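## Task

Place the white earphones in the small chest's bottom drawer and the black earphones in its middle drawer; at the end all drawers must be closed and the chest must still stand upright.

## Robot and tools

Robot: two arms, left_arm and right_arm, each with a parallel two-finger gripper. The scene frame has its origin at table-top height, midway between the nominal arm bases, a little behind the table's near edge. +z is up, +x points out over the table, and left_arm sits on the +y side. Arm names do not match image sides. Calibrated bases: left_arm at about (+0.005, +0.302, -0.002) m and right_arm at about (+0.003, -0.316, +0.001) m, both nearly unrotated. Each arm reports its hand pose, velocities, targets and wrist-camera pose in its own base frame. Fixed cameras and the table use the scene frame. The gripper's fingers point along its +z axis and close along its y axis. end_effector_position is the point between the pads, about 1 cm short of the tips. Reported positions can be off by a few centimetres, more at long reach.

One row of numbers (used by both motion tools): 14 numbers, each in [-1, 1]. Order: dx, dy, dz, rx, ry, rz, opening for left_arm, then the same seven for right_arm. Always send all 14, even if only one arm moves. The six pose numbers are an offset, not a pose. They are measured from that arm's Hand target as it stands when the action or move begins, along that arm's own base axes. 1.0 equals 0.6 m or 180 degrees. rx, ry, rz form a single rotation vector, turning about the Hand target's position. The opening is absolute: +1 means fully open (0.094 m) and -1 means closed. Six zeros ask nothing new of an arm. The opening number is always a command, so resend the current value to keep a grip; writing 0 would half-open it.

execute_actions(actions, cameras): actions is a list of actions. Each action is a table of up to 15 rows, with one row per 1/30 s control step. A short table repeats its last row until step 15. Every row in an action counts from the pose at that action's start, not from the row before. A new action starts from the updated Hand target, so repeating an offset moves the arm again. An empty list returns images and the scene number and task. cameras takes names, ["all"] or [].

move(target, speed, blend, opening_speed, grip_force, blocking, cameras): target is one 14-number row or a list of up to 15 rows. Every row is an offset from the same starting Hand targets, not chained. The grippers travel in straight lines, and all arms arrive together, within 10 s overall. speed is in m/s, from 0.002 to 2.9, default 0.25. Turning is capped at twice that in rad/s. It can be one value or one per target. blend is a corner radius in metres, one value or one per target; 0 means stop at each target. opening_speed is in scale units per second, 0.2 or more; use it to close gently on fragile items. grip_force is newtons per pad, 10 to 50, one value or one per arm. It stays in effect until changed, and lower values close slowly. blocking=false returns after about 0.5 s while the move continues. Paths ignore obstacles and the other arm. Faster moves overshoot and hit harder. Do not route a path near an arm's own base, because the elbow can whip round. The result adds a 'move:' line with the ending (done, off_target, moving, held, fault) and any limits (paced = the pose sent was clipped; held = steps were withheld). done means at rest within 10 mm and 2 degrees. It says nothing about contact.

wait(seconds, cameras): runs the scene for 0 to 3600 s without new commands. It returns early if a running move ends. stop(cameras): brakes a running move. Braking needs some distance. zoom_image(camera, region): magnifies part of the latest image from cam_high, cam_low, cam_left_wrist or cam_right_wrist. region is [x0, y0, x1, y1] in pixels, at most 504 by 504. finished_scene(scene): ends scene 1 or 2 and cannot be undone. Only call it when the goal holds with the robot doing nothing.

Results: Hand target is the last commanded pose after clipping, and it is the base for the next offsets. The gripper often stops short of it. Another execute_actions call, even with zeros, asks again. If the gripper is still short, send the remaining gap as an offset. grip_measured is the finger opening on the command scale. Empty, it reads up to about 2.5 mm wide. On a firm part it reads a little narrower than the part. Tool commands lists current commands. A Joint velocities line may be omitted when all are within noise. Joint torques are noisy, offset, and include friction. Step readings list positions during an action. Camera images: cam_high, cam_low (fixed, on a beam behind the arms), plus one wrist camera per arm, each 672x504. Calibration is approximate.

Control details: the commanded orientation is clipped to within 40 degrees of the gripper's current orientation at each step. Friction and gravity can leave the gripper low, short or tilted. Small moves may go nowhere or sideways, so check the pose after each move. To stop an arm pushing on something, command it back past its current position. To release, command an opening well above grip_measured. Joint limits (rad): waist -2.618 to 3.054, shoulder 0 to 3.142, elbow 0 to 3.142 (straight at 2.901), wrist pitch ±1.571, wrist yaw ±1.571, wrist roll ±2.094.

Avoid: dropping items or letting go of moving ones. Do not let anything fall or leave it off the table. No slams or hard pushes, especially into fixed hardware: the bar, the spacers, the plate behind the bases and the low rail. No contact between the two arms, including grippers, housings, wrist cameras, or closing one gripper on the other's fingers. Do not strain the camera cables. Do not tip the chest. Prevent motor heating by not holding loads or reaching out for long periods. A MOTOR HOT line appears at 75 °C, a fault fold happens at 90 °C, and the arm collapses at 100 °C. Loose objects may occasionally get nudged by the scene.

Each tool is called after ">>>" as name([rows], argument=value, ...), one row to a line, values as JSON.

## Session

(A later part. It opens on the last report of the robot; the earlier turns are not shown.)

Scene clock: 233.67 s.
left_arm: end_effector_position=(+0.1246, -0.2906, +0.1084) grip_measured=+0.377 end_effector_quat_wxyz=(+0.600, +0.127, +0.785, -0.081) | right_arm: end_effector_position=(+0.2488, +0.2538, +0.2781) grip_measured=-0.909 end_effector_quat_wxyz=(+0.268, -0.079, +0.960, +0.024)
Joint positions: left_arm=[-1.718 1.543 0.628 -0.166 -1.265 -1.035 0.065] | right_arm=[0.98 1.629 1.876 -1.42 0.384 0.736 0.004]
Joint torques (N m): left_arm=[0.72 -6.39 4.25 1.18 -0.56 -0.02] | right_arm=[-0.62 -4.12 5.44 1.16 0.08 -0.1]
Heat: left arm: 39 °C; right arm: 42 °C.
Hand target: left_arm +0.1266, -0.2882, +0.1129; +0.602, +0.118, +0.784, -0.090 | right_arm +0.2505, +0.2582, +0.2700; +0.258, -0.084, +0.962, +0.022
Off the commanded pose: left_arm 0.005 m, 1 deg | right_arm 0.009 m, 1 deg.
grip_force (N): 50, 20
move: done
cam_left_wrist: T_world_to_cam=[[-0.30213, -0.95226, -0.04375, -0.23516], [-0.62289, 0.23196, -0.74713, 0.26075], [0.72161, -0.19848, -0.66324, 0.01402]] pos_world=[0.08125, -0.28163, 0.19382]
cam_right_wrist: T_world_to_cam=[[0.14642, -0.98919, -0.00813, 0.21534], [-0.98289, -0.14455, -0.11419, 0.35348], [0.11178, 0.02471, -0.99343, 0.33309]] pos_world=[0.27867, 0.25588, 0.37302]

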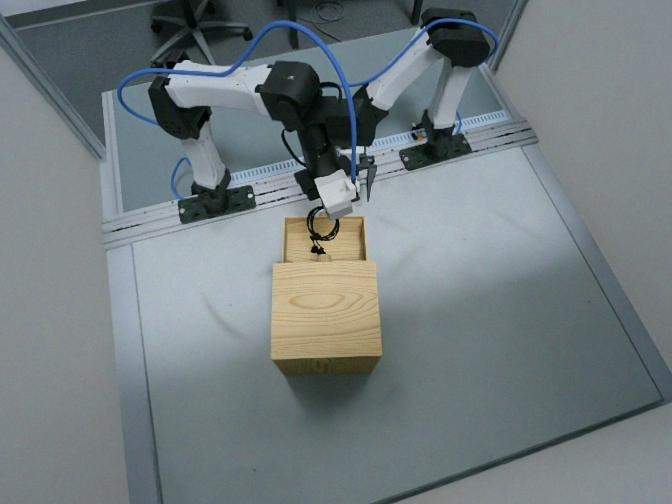

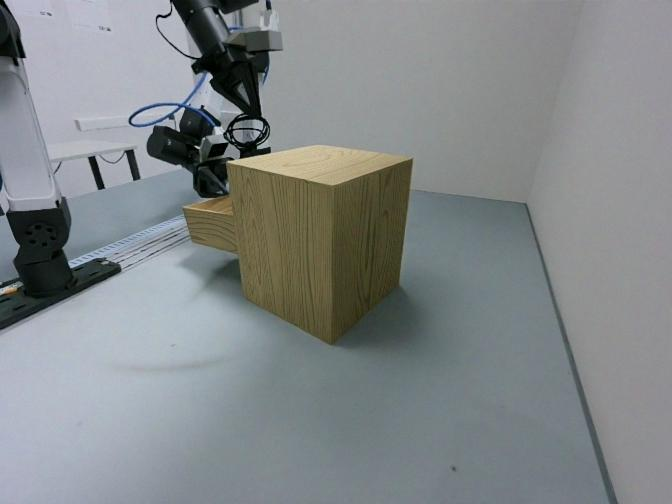

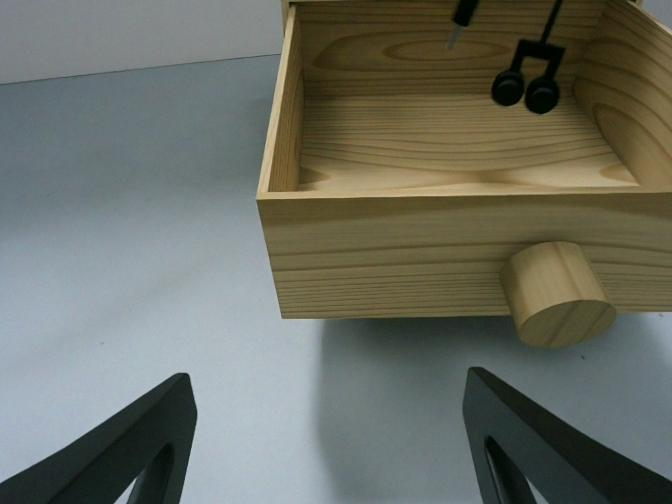

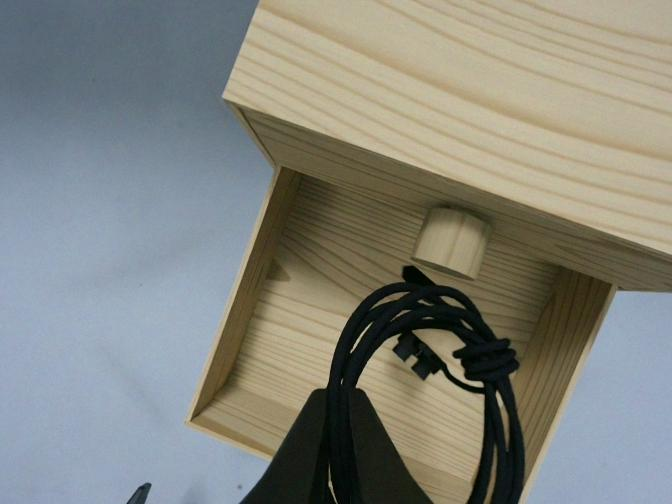

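>>> move(target=[0, 0, 0, 0, 0, 0, 0.38, 0, 0, -0.2, 0, 0, 0, -1.0], speed=0.08, cameras=["cam_left_wrist", "cam_right_wrist", "cam_high"])

Scene clock: 240.10 s.
left_arm: end_effector_position=(+0.1246, -0.2906, +0.1084) grip_measured=+0.377 end_effector_quat_wxyz=(+0.600, +0.127, +0.785, -0.081) | right_arm: end_effector_position=(+0.2514, +0.2579, +0.1399) grip_measured=-0.910 end_effector_quat_wxyz=(+0.251, -0.086, +0.964, +0.003)
Joint positions: left_arm=[-1.718 1.543 0.628 -0.166 -1.265 -1.035 0.065] | right_arm=[0.98 1.585 1.283 -0.928 0.383 0.735 0.004]
Joint torques (N m): left_arm=[0.73 -6.48 4.3 1.19 -0.56 -0.05] | right_arm=[-0.61 -8.64 6.04 1.09 0.09 -0.08]
Heat: left arm: 38 °C; right arm: 41 °C.
Hand target: left_arm +0.1266, -0.2882, +0.1129; +0.602, +0.118, +0.784, -0.090 | right_arm +0.2505, +0.2582, +0.1501; +0.258, -0.084, +0.962, +0.023
Off the commanded pose: left_arm 0.005 m, 1 deg | right_arm 0.010 m, 2 deg.
grip_force (N): 50, 20
move: done
cam_left_wrist: T_world_to_cam=[[-0.30213, -0.95226, -0.04375, -0.23516], [-0.62289, 0.23196, -0.74713, 0.26075], [0.72161, -0.19848, -0.66324, 0.01402]] pos_world=[0.08125, -0.28163, 0.19382]
cam_right_wrist: T_world_to_cam=[[0.14808, -0.9884, 0.03374, 0.21143], [-0.98573, -0.15027, -0.07584, 0.33775], [0.08003, -0.02203, -0.99655, 0.21592]] pos_world=[0.28435, 0.26449, 0.23366]
Images, in order (width x height): cam_high 672x504, cam_left_wrist 672x504, cam_right_wrist 672x504.

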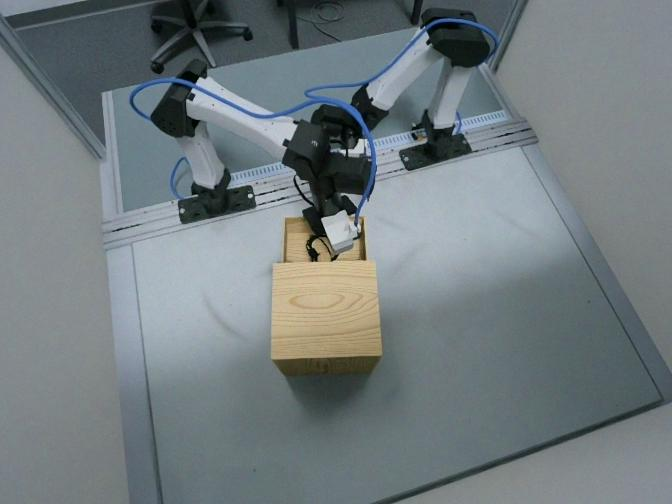

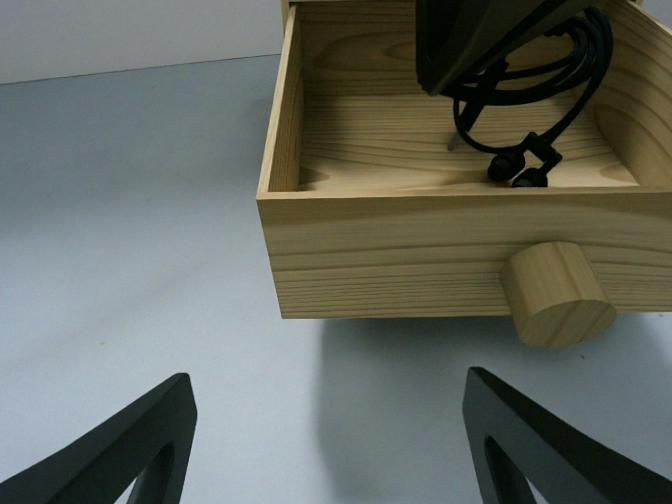

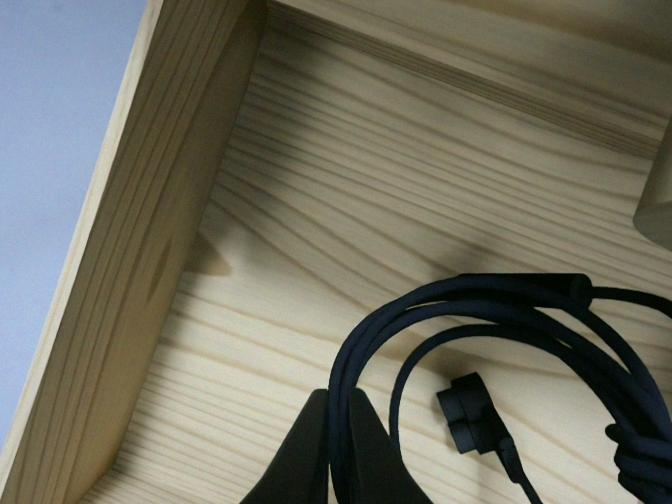

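>>> zoom_image(camera="cam_left_wrist", region=[380, 0, 672, 220])

>>> zoom_image(camera="cam_right_wrist", region=[272, 200, 672, 504])

>>> zoom_image(camera="cam_high", region=[270, 190, 390, 280])

Scaled by 1.726 from the camera's image (finer frame: 960x720).

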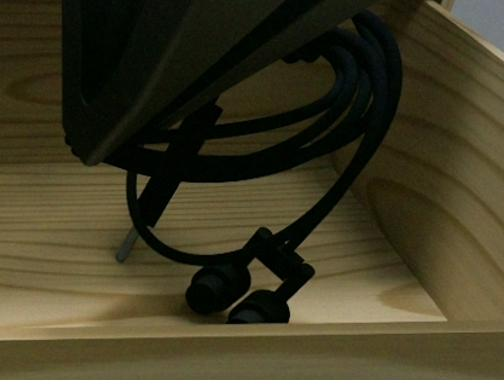

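Scaled by 1.260 from the camera's image (finer frame: 960x720).

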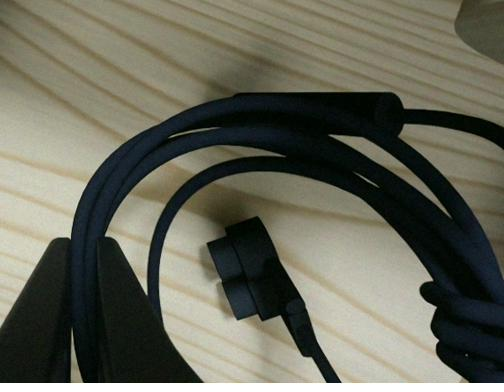

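Scaled by 4.200 from the camera's image (finer frame: 960x720).

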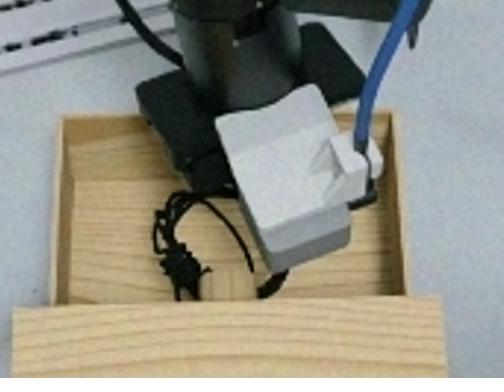

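>>> move(target=[0, 0, 0, 0, 0, 0, 0.38, -0.0098, 0.0018, -0.0468, 0, 0, 0, -1.0], speed=0.06, cameras=["cam_left_wrist", "cam_right_wrist", "cam_high"])

>>> zoom_image(camera="cam_left_wrist", region=[380, 0, 672, 220])

>>> zoom_image(camera="cam_high", region=[270, 190, 390, 280])

Scene clock: 244.60 s.
left_arm: end_effector_position=(+0.1246, -0.2906, +0.1084) grip_measured=+0.377 end_effector_quat_wxyz=(+0.600, +0.127, +0.785, -0.081) | right_arm: end_effector_position=(+0.2472, +0.2560, +0.1144) grip_measured=-0.910 end_effector_quat_wxyz=(+0.251, -0.089, +0.964, +0.005)
Joint positions: left_arm=[-1.718 1.543 0.628 -0.166 -1.265 -1.035 0.065] | right_arm=[0.987 1.579 1.174 -0.824 0.383 0.736 0.004]
Joint torques (N m): left_arm=[0.77 -6.42 4.22 1.19 -0.57 -0.03] | right_arm=[0.38 -7.86 6.05 1.08 0.16 0.08]
Heat: left arm: 38 °C; right arm: 41 °C.
Hand target: left_arm +0.1266, -0.2882, +0.1129; +0.602, +0.118, +0.784, -0.090 | right_arm +0.2446, +0.2593, +0.1220; +0.258, -0.084, +0.962, +0.022
Off the commanded pose: left_arm 0.005 m, 1 deg | right_arm 0.009 m, 2 deg.
grip_force (N): 50, 20
move: done
cam_left_wrist: T_world_to_cam=[[-0.30213, -0.95226, -0.04375, -0.23516], [-0.62289, 0.23196, -0.74713, 0.26075], [0.72161, -0.19848, -0.66324, 0.01402]] pos_world=[0.08125, -0.28163, 0.19382]
cam_right_wrist: T_world_to_cam=[[0.15416, -0.98751, 0.03247, 0.20947], [-0.98474, -0.15625, -0.07659, 0.33277], [0.08071, -0.02017, -0.99653, 0.19023]] pos_world=[0.28005, 0.26269, 0.20826]
Images, in order (width x height): cam_high 672x504, cam_left_wrist 672x504, cam_right_wrist 672x504.

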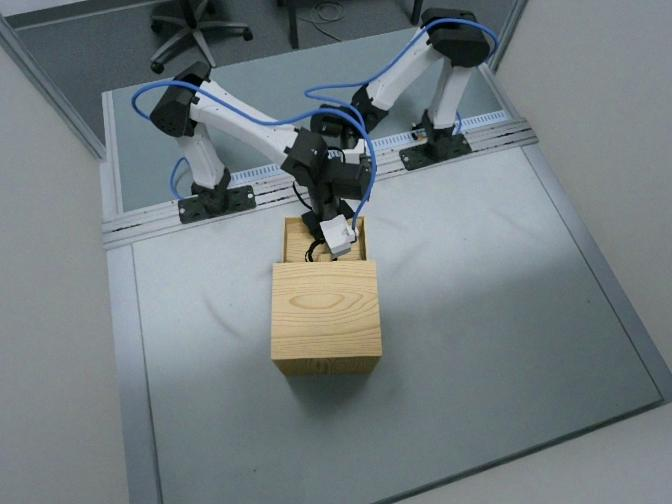

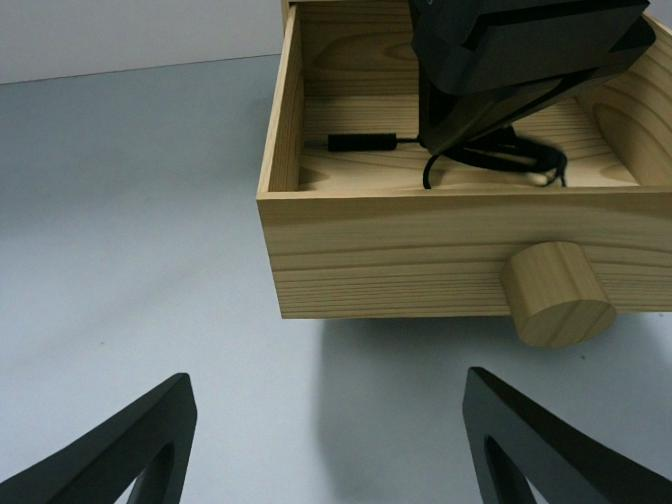

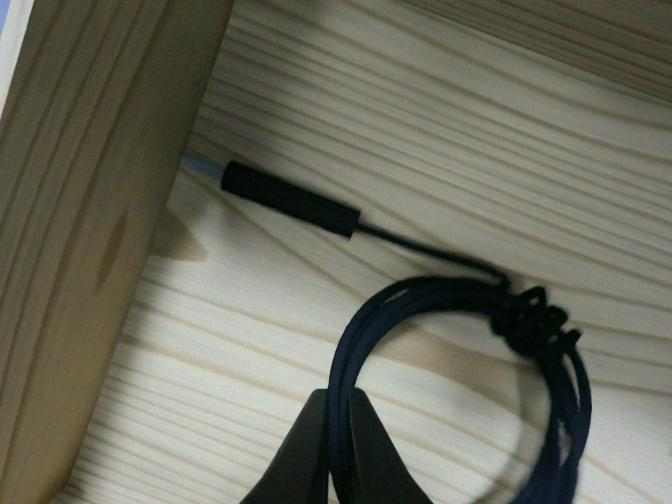

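Scaled by 1.726 from the camera's image (finer frame: 960x720).

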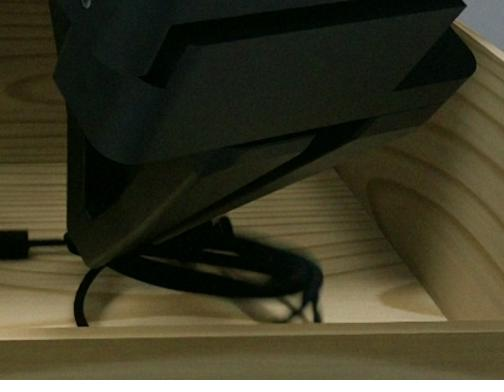

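Scaled by 4.200 from the camera's image (finer frame: 960x720).

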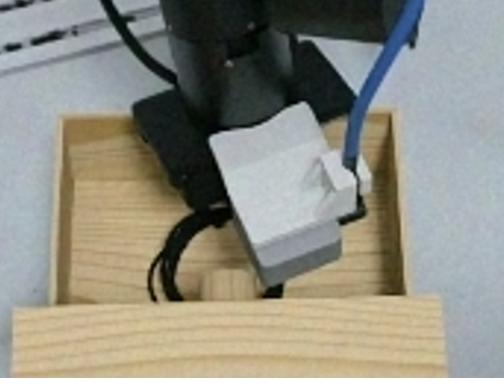

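>>> move(target=[0, 0, 0, 0, 0, 0, 0.38, 0, 0, 0, 0, 0, 0, -0.68], opening_speed=0.6, cameras=["cam_right_wrist", "cam_left_wrist"])

Scene clock: 246.20 s.
left_arm: end_effector_position=(+0.1246, -0.2906, +0.1084) grip_measured=+0.377 end_effector_quat_wxyz=(+0.600, +0.127, +0.785, -0.081) | right_arm: end_effector_position=(+0.2474, +0.2563, +0.1145) grip_measured=-0.683 end_effector_quat_wxyz=(+0.252, -0.089, +0.964, +0.005)
Joint positions: left_arm=[-1.718 1.543 0.628 -0.166 -1.265 -1.035 0.065] | right_arm=[0.987 1.579 1.174 -0.823 0.383 0.736 0.015]
Joint torques (N m): left_arm=[0.72 -6.45 4.21 1.2 -0.55 -0.02] | right_arm=[0.38 -7.88 5.98 1.07 0.15 0.07]
Heat: left arm: 38 °C; right arm: 40 °C.
Hand target: left_arm +0.1266, -0.2882, +0.1129; +0.602, +0.118, +0.784, -0.090 | right_arm +0.2446, +0.2593, +0.1220; +0.258, -0.084, +0.962, +0.022
Off the commanded pose: left_arm 0.005 m, 1 deg | right_arm 0.008 m, 2 deg.
grip_force (N): 50, 20
move: done
cam_left_wrist: T_world_to_cam=[[-0.30213, -0.95226, -0.04375, -0.23516], [-0.62289, 0.23196, -0.74713, 0.26075], [0.72161, -0.19848, -0.66324, 0.01402]] pos_world=[0.08125, -0.28163, 0.19382]
cam_right_wrist: T_world_to_cam=[[0.15413, -0.98755, 0.03131, 0.20991], [-0.98468, -0.15615, -0.07758, 0.33307], [0.0815, -0.01887, -0.99649, 0.18975]] pos_world=[0.28015, 0.26288, 0.20836]
Images, in order (width x height): cam_left_wrist 672x504, cam_right_wrist 672x504.

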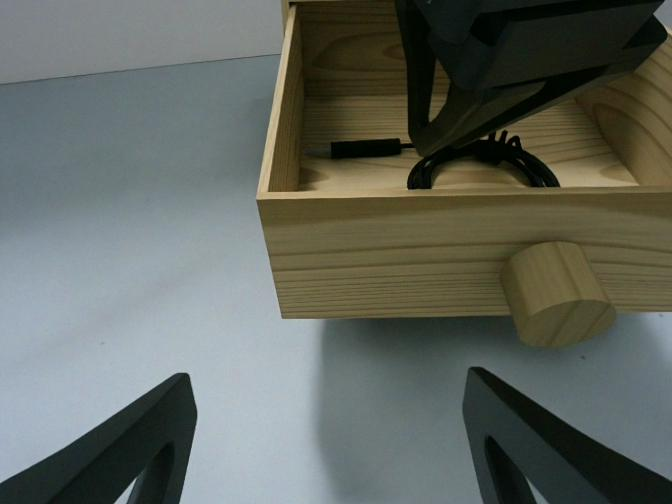

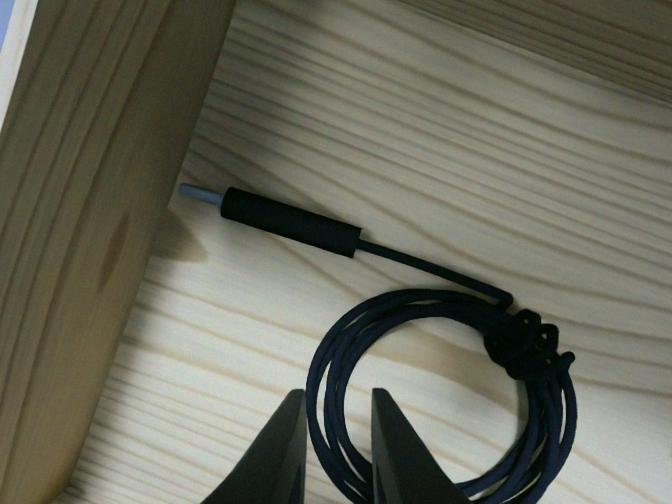

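>>> move([
  [0, 0, 0, 0, 0, 0, 0.38, -0.02, 0, 0.05, 0, 0, 0, -0.68],
  [0, 0, 0, 0, 0, 0, 0.38, -0.025, -0.0033, 0.2167, 0, 0, 0, -0.68],
], blend=[0.015, 0], speed=0.1, cameras=["cam_right_wrist", "cam_left_wrist", "cam_high"])

Scene clock: 249.33 s.
left_arm: end_effector_position=(+0.1246, -0.2906, +0.1084) grip_measured=+0.377 end_effector_quat_wxyz=(+0.600, +0.127, +0.785, -0.081) | right_arm: end_effector_position=(+0.2290, +0.2536, +0.2503) grip_measured=-0.683 end_effector_quat_wxyz=(+0.258, -0.086, +0.962, +0.024)
Joint positions: left_arm=[-1.718 1.543 0.628 -0.166 -1.265 -1.035 0.065] | right_arm=[1.028 1.558 1.694 -1.34 0.383 0.777 0.015]
Joint torques (N m): left_arm=[0.76 -6.37 4.21 1.2 -0.55 -0.01] | right_arm=[0.39 -3.77 8.36 0.91 0.31 0.07]
Heat: left arm: 38 °C; right arm: 41 °C.
Hand target: left_arm +0.1266, -0.2882, +0.1129; +0.602, +0.118, +0.784, -0.090 | right_arm +0.2296, +0.2573, +0.2520; +0.258, -0.084, +0.962, +0.022
Off the commanded pose: left_arm 0.005 m, 1 deg | right_arm 0.004 m, 0 deg.
grip_force (N): 50, 20
move: done
cam_left_wrist: T_world_to_cam=[[-0.30213, -0.95226, -0.04375, -0.23516], [-0.62289, 0.23196, -0.74713, 0.26075], [0.72161, -0.19848, -0.66324, 0.01402]] pos_world=[0.08125, -0.28163, 0.19382]
cam_right_wrist: T_world_to_cam=[[0.15925, -0.98722, -0.00616, 0.214], [-0.98306, -0.158, -0.09292, 0.32899], [0.09076, 0.02086, -0.99565, 0.31409]] pos_world=[0.26083, 0.25669, 0.34462]
Images, in order (width x height): cam_high 672x504, cam_left_wrist 672x504, cam_right_wrist 672x504.

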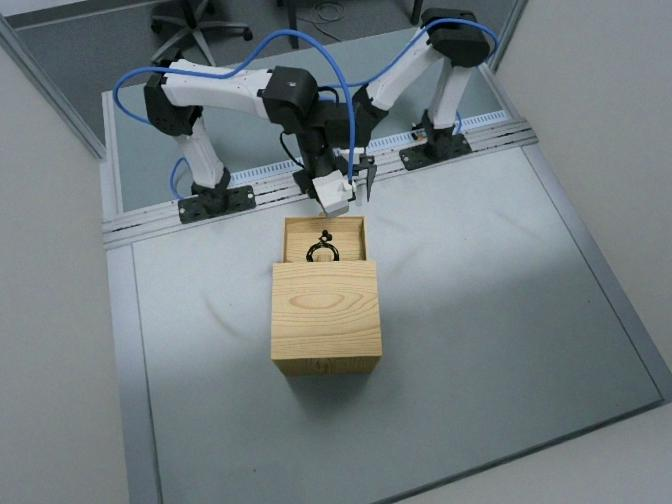

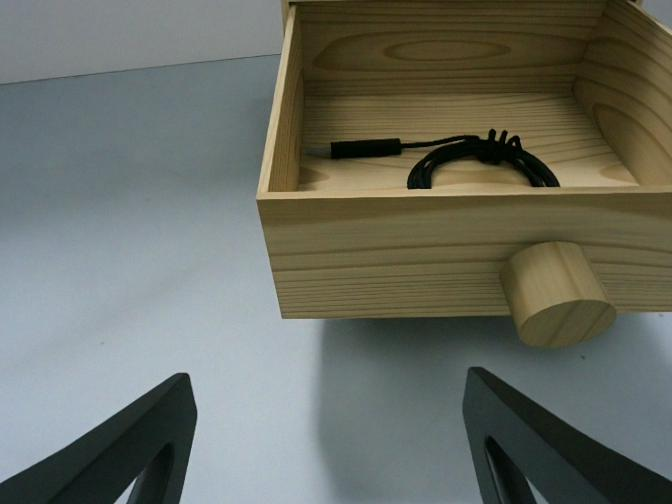

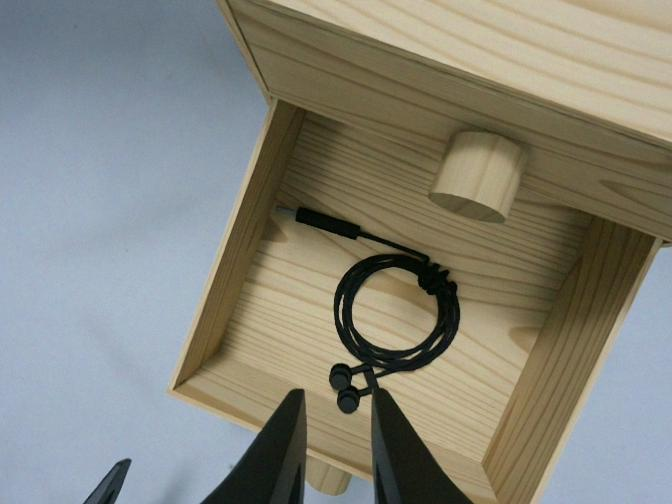

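>>> move(target=[-0.0177, -0.1205, -0.0015, 0, 0, 0, 0.38, -0.0243, -0.2288, 0.0467, 0, 0, 0, -0.68], speed=0.15, cameras=["cam_left_wrist", "cam_high"])

Scene clock: 254.00 s.
left_arm: end_effector_position=(+0.1154, -0.3525, +0.1064) grip_measured=+0.377 end_effector_quat_wxyz=(+0.601, +0.125, +0.785, -0.085) | right_arm: end_effector_position=(+0.2204, +0.1224, +0.2812) grip_measured=-0.683 end_effector_quat_wxyz=(+0.265, -0.080, +0.961, +0.019)
Joint positions: left_arm=[-1.718 1.769 0.866 -0.166 -1.265 -1.03 0.065] | right_arm=[0.687 1.204 1.536 -1.429 0.263 0.456 0.015]
Joint torques (N m): left_arm=[0.69 -5.39 7.97 1.01 -0.53 -0.04] | right_arm=[-0.7 -3.02 5.27 1.12 0.01 -0.1]
Heat: left arm: 38 °C; right arm: 41 °C.
Hand target: left_arm +0.1159, -0.3605, +0.1121; +0.602, +0.118, +0.784, -0.090 | right_arm +0.2151, +0.1200, +0.2801; +0.258, -0.084, +0.962, +0.023
Off the commanded pose: left_arm 0.010 m, 1 deg | right_arm 0.006 m, 1 deg.
grip_force (N): 50, 20
move: done
cam_left_wrist: T_world_to_cam=[[-0.3033, -0.95221, -0.03612, -0.29767], [-0.62302, 0.22684, -0.74859, 0.26626], [0.72101, -0.20454, -0.66205, 0.00493]] pos_world=[0.07205, -0.34284, 0.19183]
Images, in order (width x height): cam_high 672x504, cam_left_wrist 672x504.

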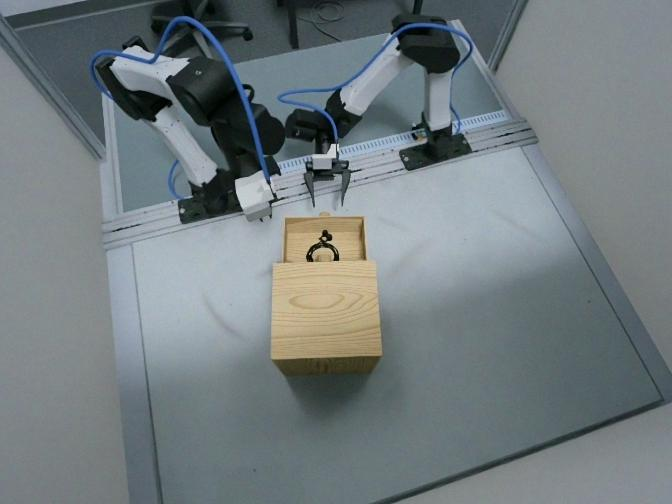

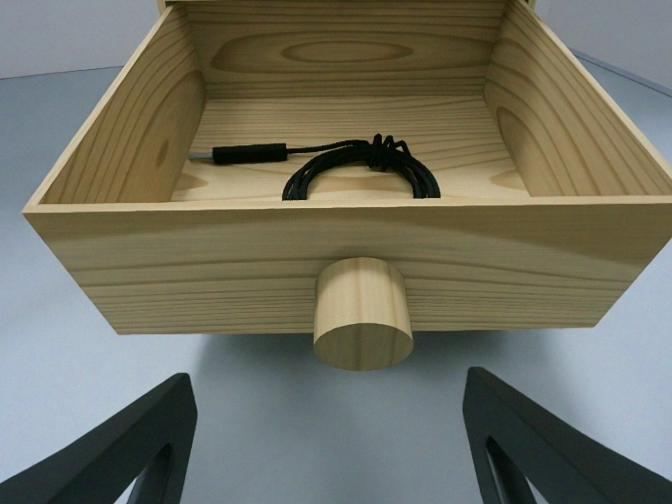

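>>> move([
  [0.0433, -0.0302, 0, 0, 0, 0, 0.38, 0.0027, -0.0667, -0.0167, 0, 0, 0, -0.68],
  [0.2818, -0.1025, 0, 0, 0, 0, 0.38, 0.0082, -0.2, -0.05, 0, 0, 0, -0.68],
], blend=[0.01, 0], speed=0.1, cameras=["cam_left_wrist", "cam_high"])

Scene clock: 257.70 s.
left_arm: end_effector_position=(+0.2717, -0.4097, +0.1046) grip_measured=+0.377 end_effector_quat_wxyz=(+0.599, +0.130, +0.787, -0.067) | right_arm: end_effector_position=(+0.2206, -0.0017, +0.2490) grip_measured=-0.683 end_effector_quat_wxyz=(+0.252, -0.081, +0.964, +0.017)
Joint positions: left_arm=[-1.276 1.989 1.02 0.484 -0.945 -0.351 0.065] | right_arm=[-0.106 1.029 1.313 -1.359 -0.125 -0.241 0.015]
Joint torques (N m): left_arm=[2.61 -6.56 9.02 2.17 0.18 -0.02] | right_arm=[-0.75 -1.68 5.49 1.36 -0.26 -0.1]
Heat: left arm: 38 °C; right arm: 41 °C.
Hand target: left_arm +0.2851, -0.4219, +0.1121; +0.602, +0.118, +0.784, -0.090 | right_arm +0.2200, +0.0000, +0.2501; +0.258, -0.084, +0.962, +0.022
Off the commanded pose: left_arm 0.020 m, 3 deg | right_arm 0.002 m, 1 deg.
grip_force (N): 50, 20
move: off_target (left_arm)
cam_left_wrist: T_world_to_cam=[[-0.28901, -0.95479, -0.06969, -0.30632], [-0.62628, 0.24362, -0.74056, 0.38218], [0.72405, -0.17039, -0.66837, -0.10695]] pos_world=[0.22826, -0.4038, 0.1902]
Images, in order (width x height): cam_high 672x504, cam_left_wrist 672x504.

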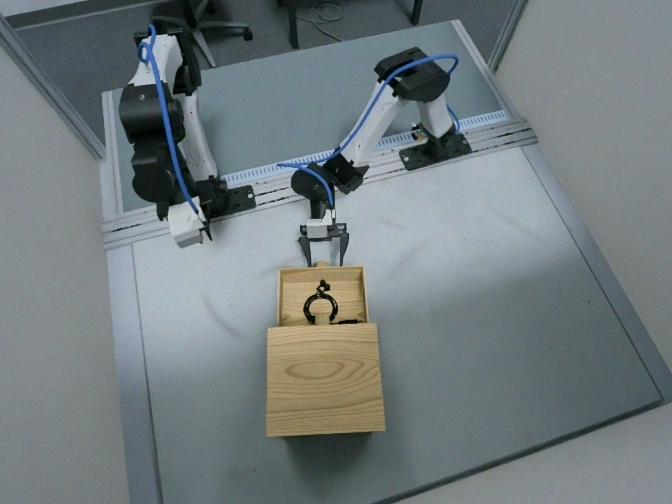

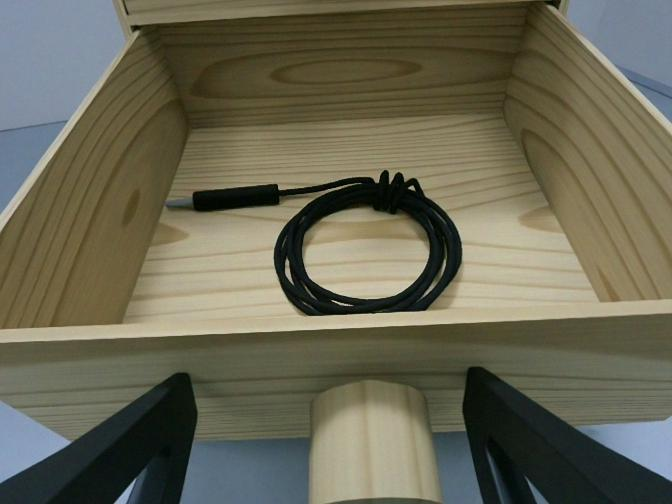

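>>> move(target=[-0.0467, 0.0263, 0, 0, 0, 0, 0.38, 0, 0, 0, 0, 0, 0, -0.68], speed=0.08, cameras=["all"])

Scene clock: 260.80 s.
left_arm: end_effector_position=(+0.2584, -0.4080, +0.0950) grip_measured=+0.377 end_effector_quat_wxyz=(+0.593, +0.137, +0.790, -0.072) | right_arm: end_effector_position=(+0.2206, -0.0015, +0.2490) grip_measured=-0.683 end_effector_quat_wxyz=(+0.252, -0.081, +0.964, +0.017)
Joint positions: left_arm=[-1.303 1.984 0.983 0.487 -0.946 -0.379 0.065] | right_arm=[-0.106 1.029 1.313 -1.359 -0.125 -0.242 0.015]
Joint torques (N m): left_arm=[-0.08 -10.85 4.49 1.98 -0.37 -0.18] | right_arm=[-0.75 -1.69 5.49 1.37 -0.26 -0.11]
Heat: left arm: 38 °C; right arm: 41 °C.
Hand target: left_arm +0.2571, -0.4061, +0.1120; +0.602, +0.118, +0.784, -0.090 | right_arm +0.2200, +0.0000, +0.2501; +0.258, -0.084, +0.962, +0.023
Off the commanded pose: left_arm 0.017 m, 3 deg | right_arm 0.002 m, 1 deg.
grip_force (N): 50, 20
move: off_target (left_arm)
cam_left_wrist: T_world_to_cam=[[-0.30678, -0.94942, -0.06699, -0.30259], [-0.63248, 0.25595, -0.73107, 0.37211], [0.71124, -0.18191, -0.67901, -0.10379]] pos_world=[0.21634, -0.4014, 0.18129]
cam_right_wrist: T_world_to_cam=[[0.14624, -0.98924, 0.00412, -0.0363], [-0.98604, -0.1461, -0.07987, 0.27772], [0.07961, 0.00762, -0.9968, 0.32163]] pos_world=[0.25354, 0.00221, 0.34293]

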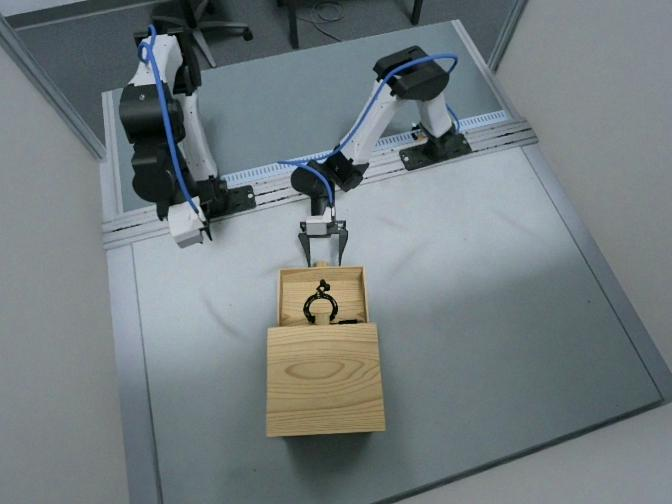

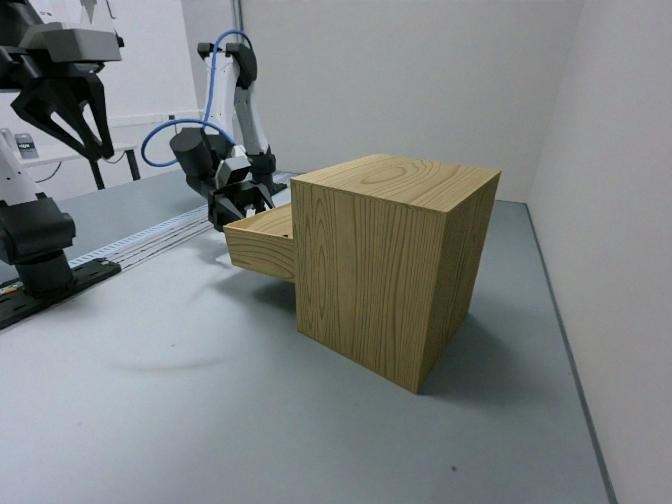

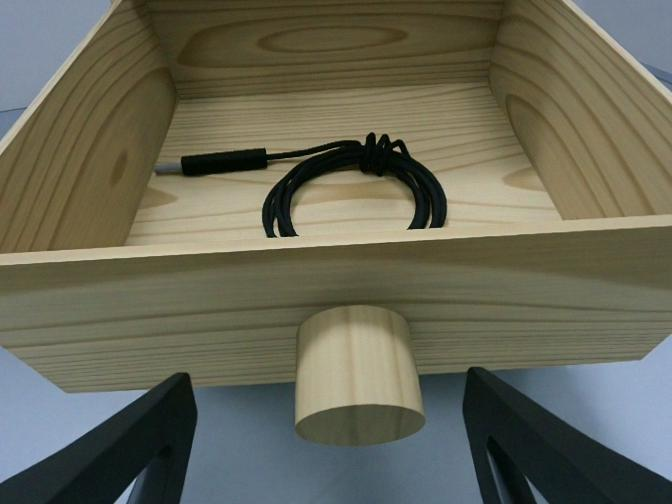

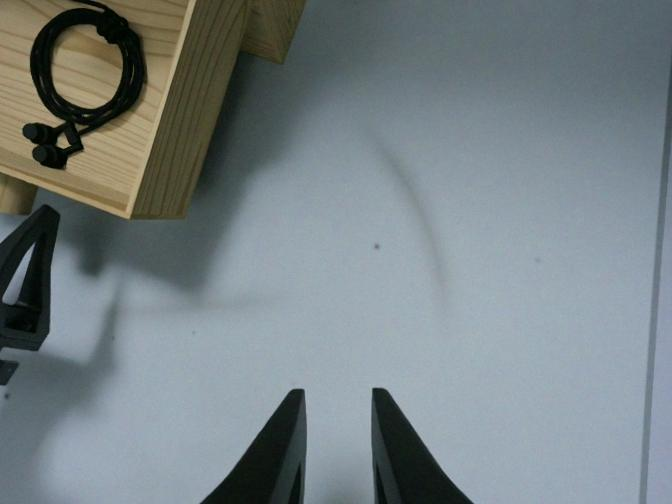

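>>> zoom_image(camera="cam_high", region=[240, 230, 420, 450])

>>> zoom_image(camera="cam_low", region=[190, 130, 530, 410])

Scaled by 2.291 from the camera's image (finer frame: 960x720).

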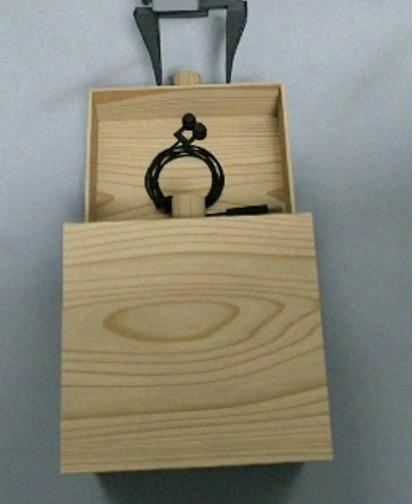

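Scaled by 1.482 from the camera's image (finer frame: 960x720).

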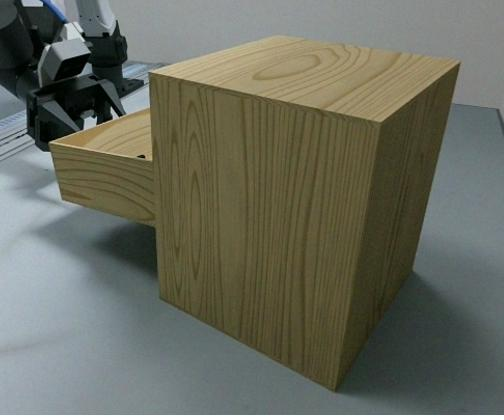

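>>> zoom_image(camera="cam_low", region=[200, 170, 320, 350])

>>> zoom_image(camera="cam_high", region=[260, 240, 400, 345])

Scaled by 2.800 from the camera's image (finer frame: 960x720).

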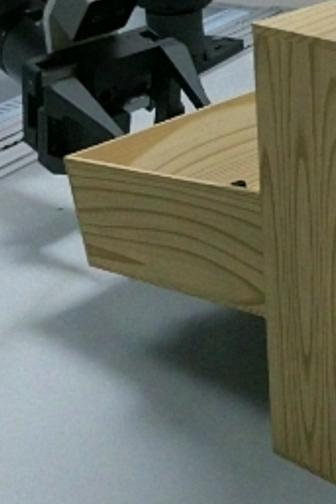

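Scaled by 3.600 from the camera's image (finer frame: 960x720).

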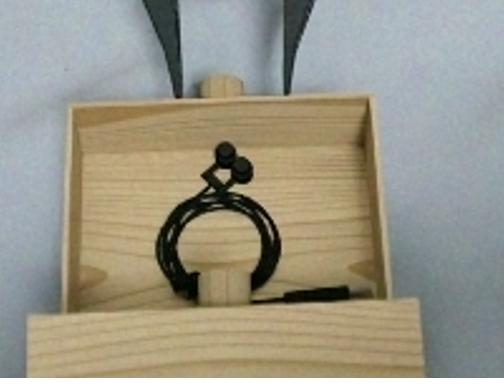

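>>> zoom_image(camera="cam_left_wrist", region=[0, 0, 504, 504])

>>> zoom_image(camera="cam_left_wrist", region=[250, 150, 672, 504])

Scaled by 1.000.

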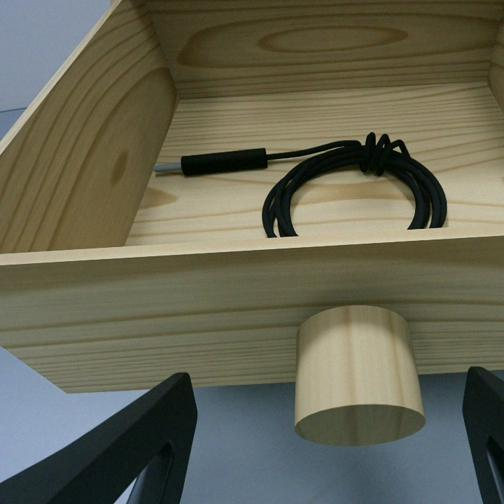

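Scaled by 1.194 from the camera's image (finer frame: 960x720).

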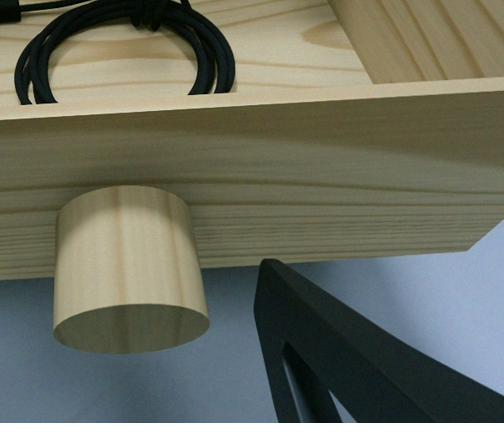

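>>> move([
  [0.0015, -0.0140, 0.005, 0, 0, 0, 0.38, 0, 0, 0, 0, 0, 0, -0.68],
  [0.0015, -0.0140, 0.005, 0, 0, 0, -0.5, 0, 0, 0, 0, 0, 0, -0.68],
], speed=0.05, grip_force=[40, 20], cameras=["cam_left_wrist"])

Scene clock: 278.80 s.
left_arm: end_effector_position=(+0.2556, -0.4096, +0.0947) grip_measured=-0.416 end_effector_quat_wxyz=(+0.592, +0.139, +0.790, -0.074) | right_arm: end_effector_position=(+0.2206, -0.0015, +0.2490) grip_measured=-0.683 end_effector_quat_wxyz=(+0.252, -0.081, +0.964, +0.017)
Joint positions: left_arm=[-1.31 1.984 0.983 0.485 -0.946 -0.382 0.027] | right_arm=[-0.106 1.029 1.313 -1.359 -0.125 -0.242 0.015]
Joint torques (N m): left_arm=[0.14 -9.83 7.54 1.73 -0.4 -0.18] | right_arm=[-0.77 -1.66 5.48 1.37 -0.24 -0.11]
Heat: left arm: 39 °C; right arm: 40 °C.
Hand target: left_arm +0.2579, -0.4146, +0.1150; +0.602, +0.118, +0.784, -0.090 | right_arm +0.2200, +0.0000, +0.2501; +0.258, -0.084, +0.962, +0.023
Off the commanded pose: left_arm 0.021 m, 3 deg | right_arm 0.002 m, 1 deg.
grip_force (N): 40, 20
move: off_target (left_arm); target 2's new opening was sent with left_arm's hand 0.021 m and 3 deg from that target
cam_left_wrist: T_world_to_cam=[[-0.3126, -0.94759, -0.06597, -0.30288], [-0.63198, 0.25932, -0.73031, 0.37162], [0.70914, -0.1866, -0.67993, -0.10358]] pos_world=[0.21363, -0.4027, 0.18099]

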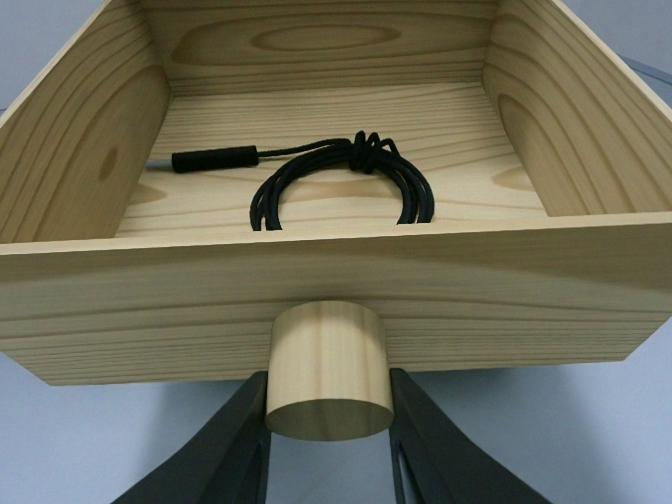

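>>> move(target=[0, 0, 0.022, 0, 0, 0, -0.5, 0, 0, 0, 0, 0, 0, -0.68], speed=0.05, cameras=["cam_low", "cam_high"])

Scene clock: 280.43 s.
left_arm: end_effector_position=(+0.2546, -0.4080, +0.0954) grip_measured=-0.417 end_effector_quat_wxyz=(+0.586, +0.144, +0.794, -0.069) | right_arm: end_effector_position=(+0.2206, -0.0015, +0.2490) grip_measured=-0.683 end_effector_quat_wxyz=(+0.252, -0.081, +0.964, +0.017)
Joint positions: left_arm=[-1.31 1.97 0.988 0.441 -0.941 -0.39 0.027] | right_arm=[-0.106 1.029 1.313 -1.359 -0.125 -0.242 0.015]
Joint torques (N m): left_arm=[0.18 -11.34 8.44 1.66 -0.46 -0.1] | right_arm=[-0.76 -1.63 5.49 1.36 -0.26 -0.1]
Heat: left arm: 39 °C; right arm: 40 °C.
Hand target: left_arm +0.2579, -0.4146, +0.1283; +0.602, +0.118, +0.784, -0.090 | right_arm +0.2200, +0.0000, +0.2501; +0.258, -0.084, +0.962, +0.023
Off the commanded pose: left_arm 0.034 m, 4 deg | right_arm 0.002 m, 1 deg.
grip_force (N): 40, 20
move: off_target (left_arm)
Images, in order (width x height): cam_high 672x504, cam_low 672x504.

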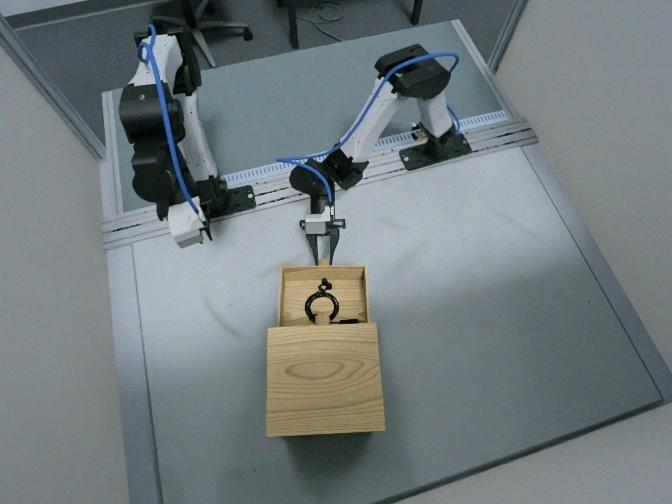

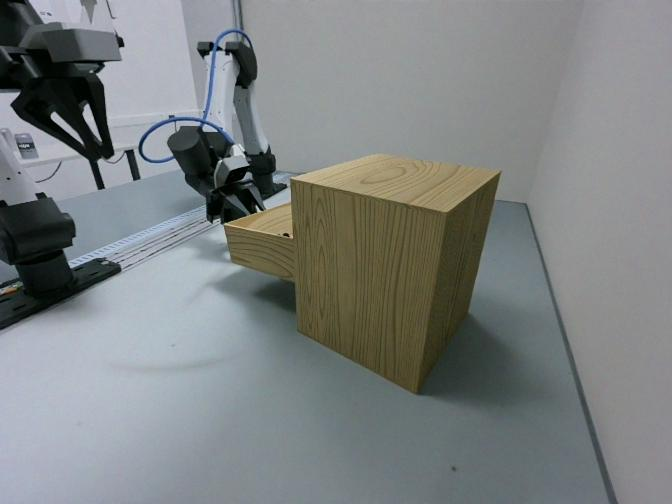

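>>> move(target=[0, 0, 0.03, 0, 0, 0, -0.5, 0, 0, 0, 0, 0, 0, -0.68], speed=0.06, cameras=["cam_low"])

Scene clock: 282.97 s.
left_arm: end_effector_position=(+0.2535, -0.4074, +0.1059) grip_measured=-0.417 end_effector_quat_wxyz=(+0.579, +0.150, +0.799, -0.066) | right_arm: end_effector_position=(+0.2206, -0.0015, +0.2490) grip_measured=-0.683 end_effector_quat_wxyz=(+0.252, -0.081, +0.964, +0.017)
Joint positions: left_arm=[-1.31 1.932 1.01 0.355 -0.932 -0.4 0.027] | right_arm=[-0.106 1.029 1.313 -1.359 -0.125 -0.242 0.015]
Joint torques (N m): left_arm=[0.23 -11.59 9.02 1.81 -0.59 -0.02] | right_arm=[-0.75 -1.66 5.55 1.36 -0.26 -0.11]
Heat: left arm: 40 °C; right arm: 40 °C.
Hand target: left_arm +0.2579, -0.4145, +0.1463; +0.602, +0.118, +0.784, -0.090 | right_arm +0.2200, +0.0000, +0.2501; +0.258, -0.084, +0.962, +0.023
Off the commanded pose: left_arm 0.041 m, 6 deg | right_arm 0.002 m, 1 deg.
grip_force (N): 40, 20
move: off_target (left_arm)

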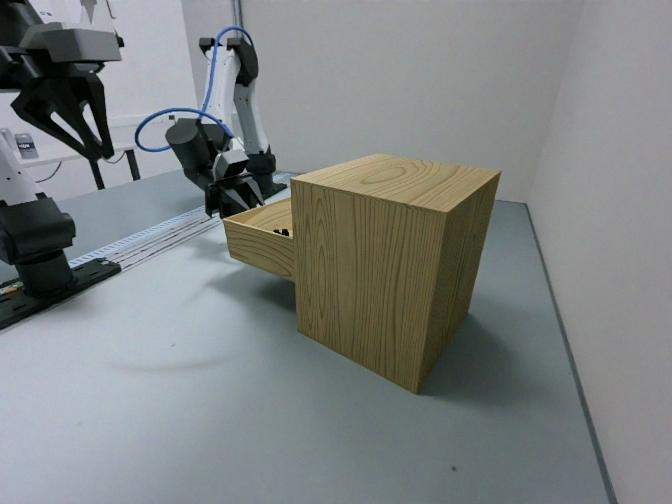

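>>> move(target=[0.0558, -0.0170, -0.012, 0, 0, 0, -0.5, 0, 0, 0, 0, 0, 0, -0.68], speed=0.05, cameras=["cam_low", "cam_high", "cam_left_wrist"])

Scene clock: 285.17 s.
left_arm: end_effector_position=(+0.2784, -0.4149, +0.1127) grip_measured=-0.417 end_effector_quat_wxyz=(+0.576, +0.149, +0.801, -0.072) | right_arm: end_effector_position=(+0.2206, -0.0015, +0.2490) grip_measured=-0.683 end_effector_quat_wxyz=(+0.252, -0.081, +0.964, +0.017)
Joint positions: left_arm=[-1.249 1.956 1.072 0.355 -0.869 -0.361 0.027] | right_arm=[-0.106 1.029 1.313 -1.359 -0.125 -0.242 0.015]
Joint torques (N m): left_arm=[1.35 -7.98 9.69 2.39 -0.51 0.12] | right_arm=[-0.8 -1.63 5.49 1.36 -0.25 -0.1]
Heat: left arm: 40 °C; right arm: 40 °C.
Hand target: left_arm +0.2914, -0.4248, +0.1391; +0.602, +0.118, +0.784, -0.090 | right_arm +0.2200, +0.0000, +0.2501; +0.258, -0.084, +0.962, +0.023
Off the commanded pose: left_arm 0.031 m, 5 deg | right_arm 0.002 m, 1 deg.
grip_force (N): 40, 20
move: off_target (left_arm)
cam_left_wrist: T_world_to_cam=[[-0.32693, -0.94209, -0.0748, -0.29225], [-0.65353, 0.28254, -0.70219, 0.41306], [0.68266, -0.18068, -0.70805, -0.0955]] pos_world=[0.23959, -0.40929, 0.20057]
Images, in order (width x height): cam_high 672x504, cam_low 672x504, cam_left_wrist 672x504.

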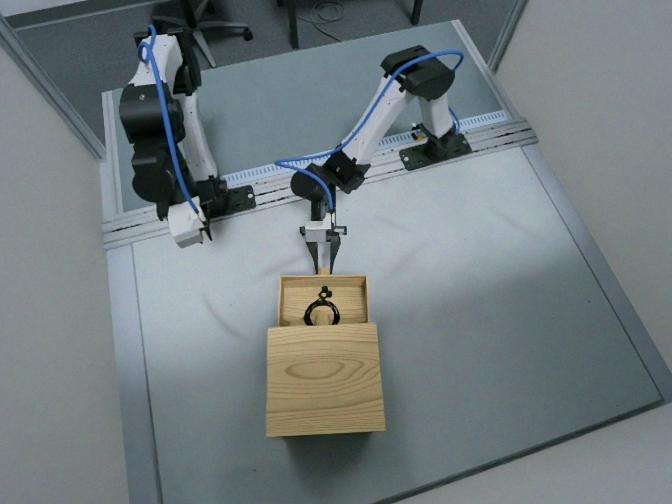

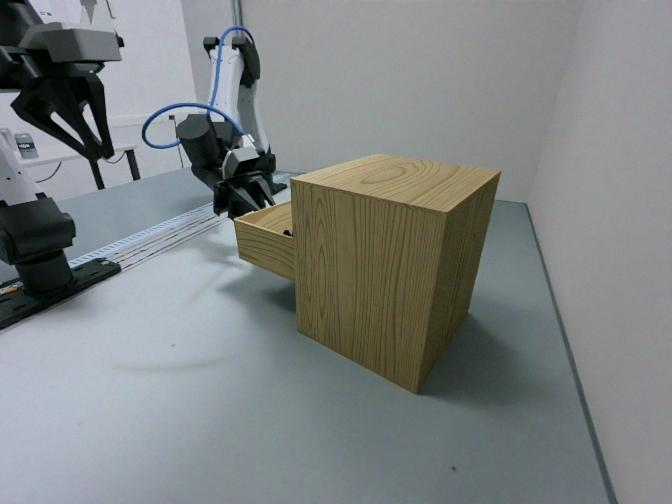

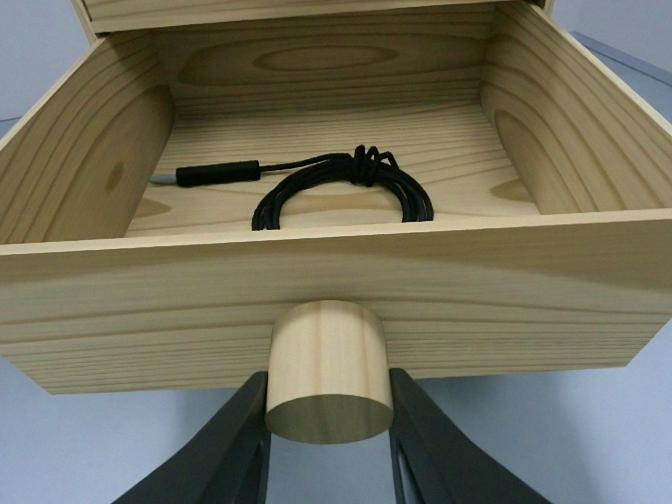

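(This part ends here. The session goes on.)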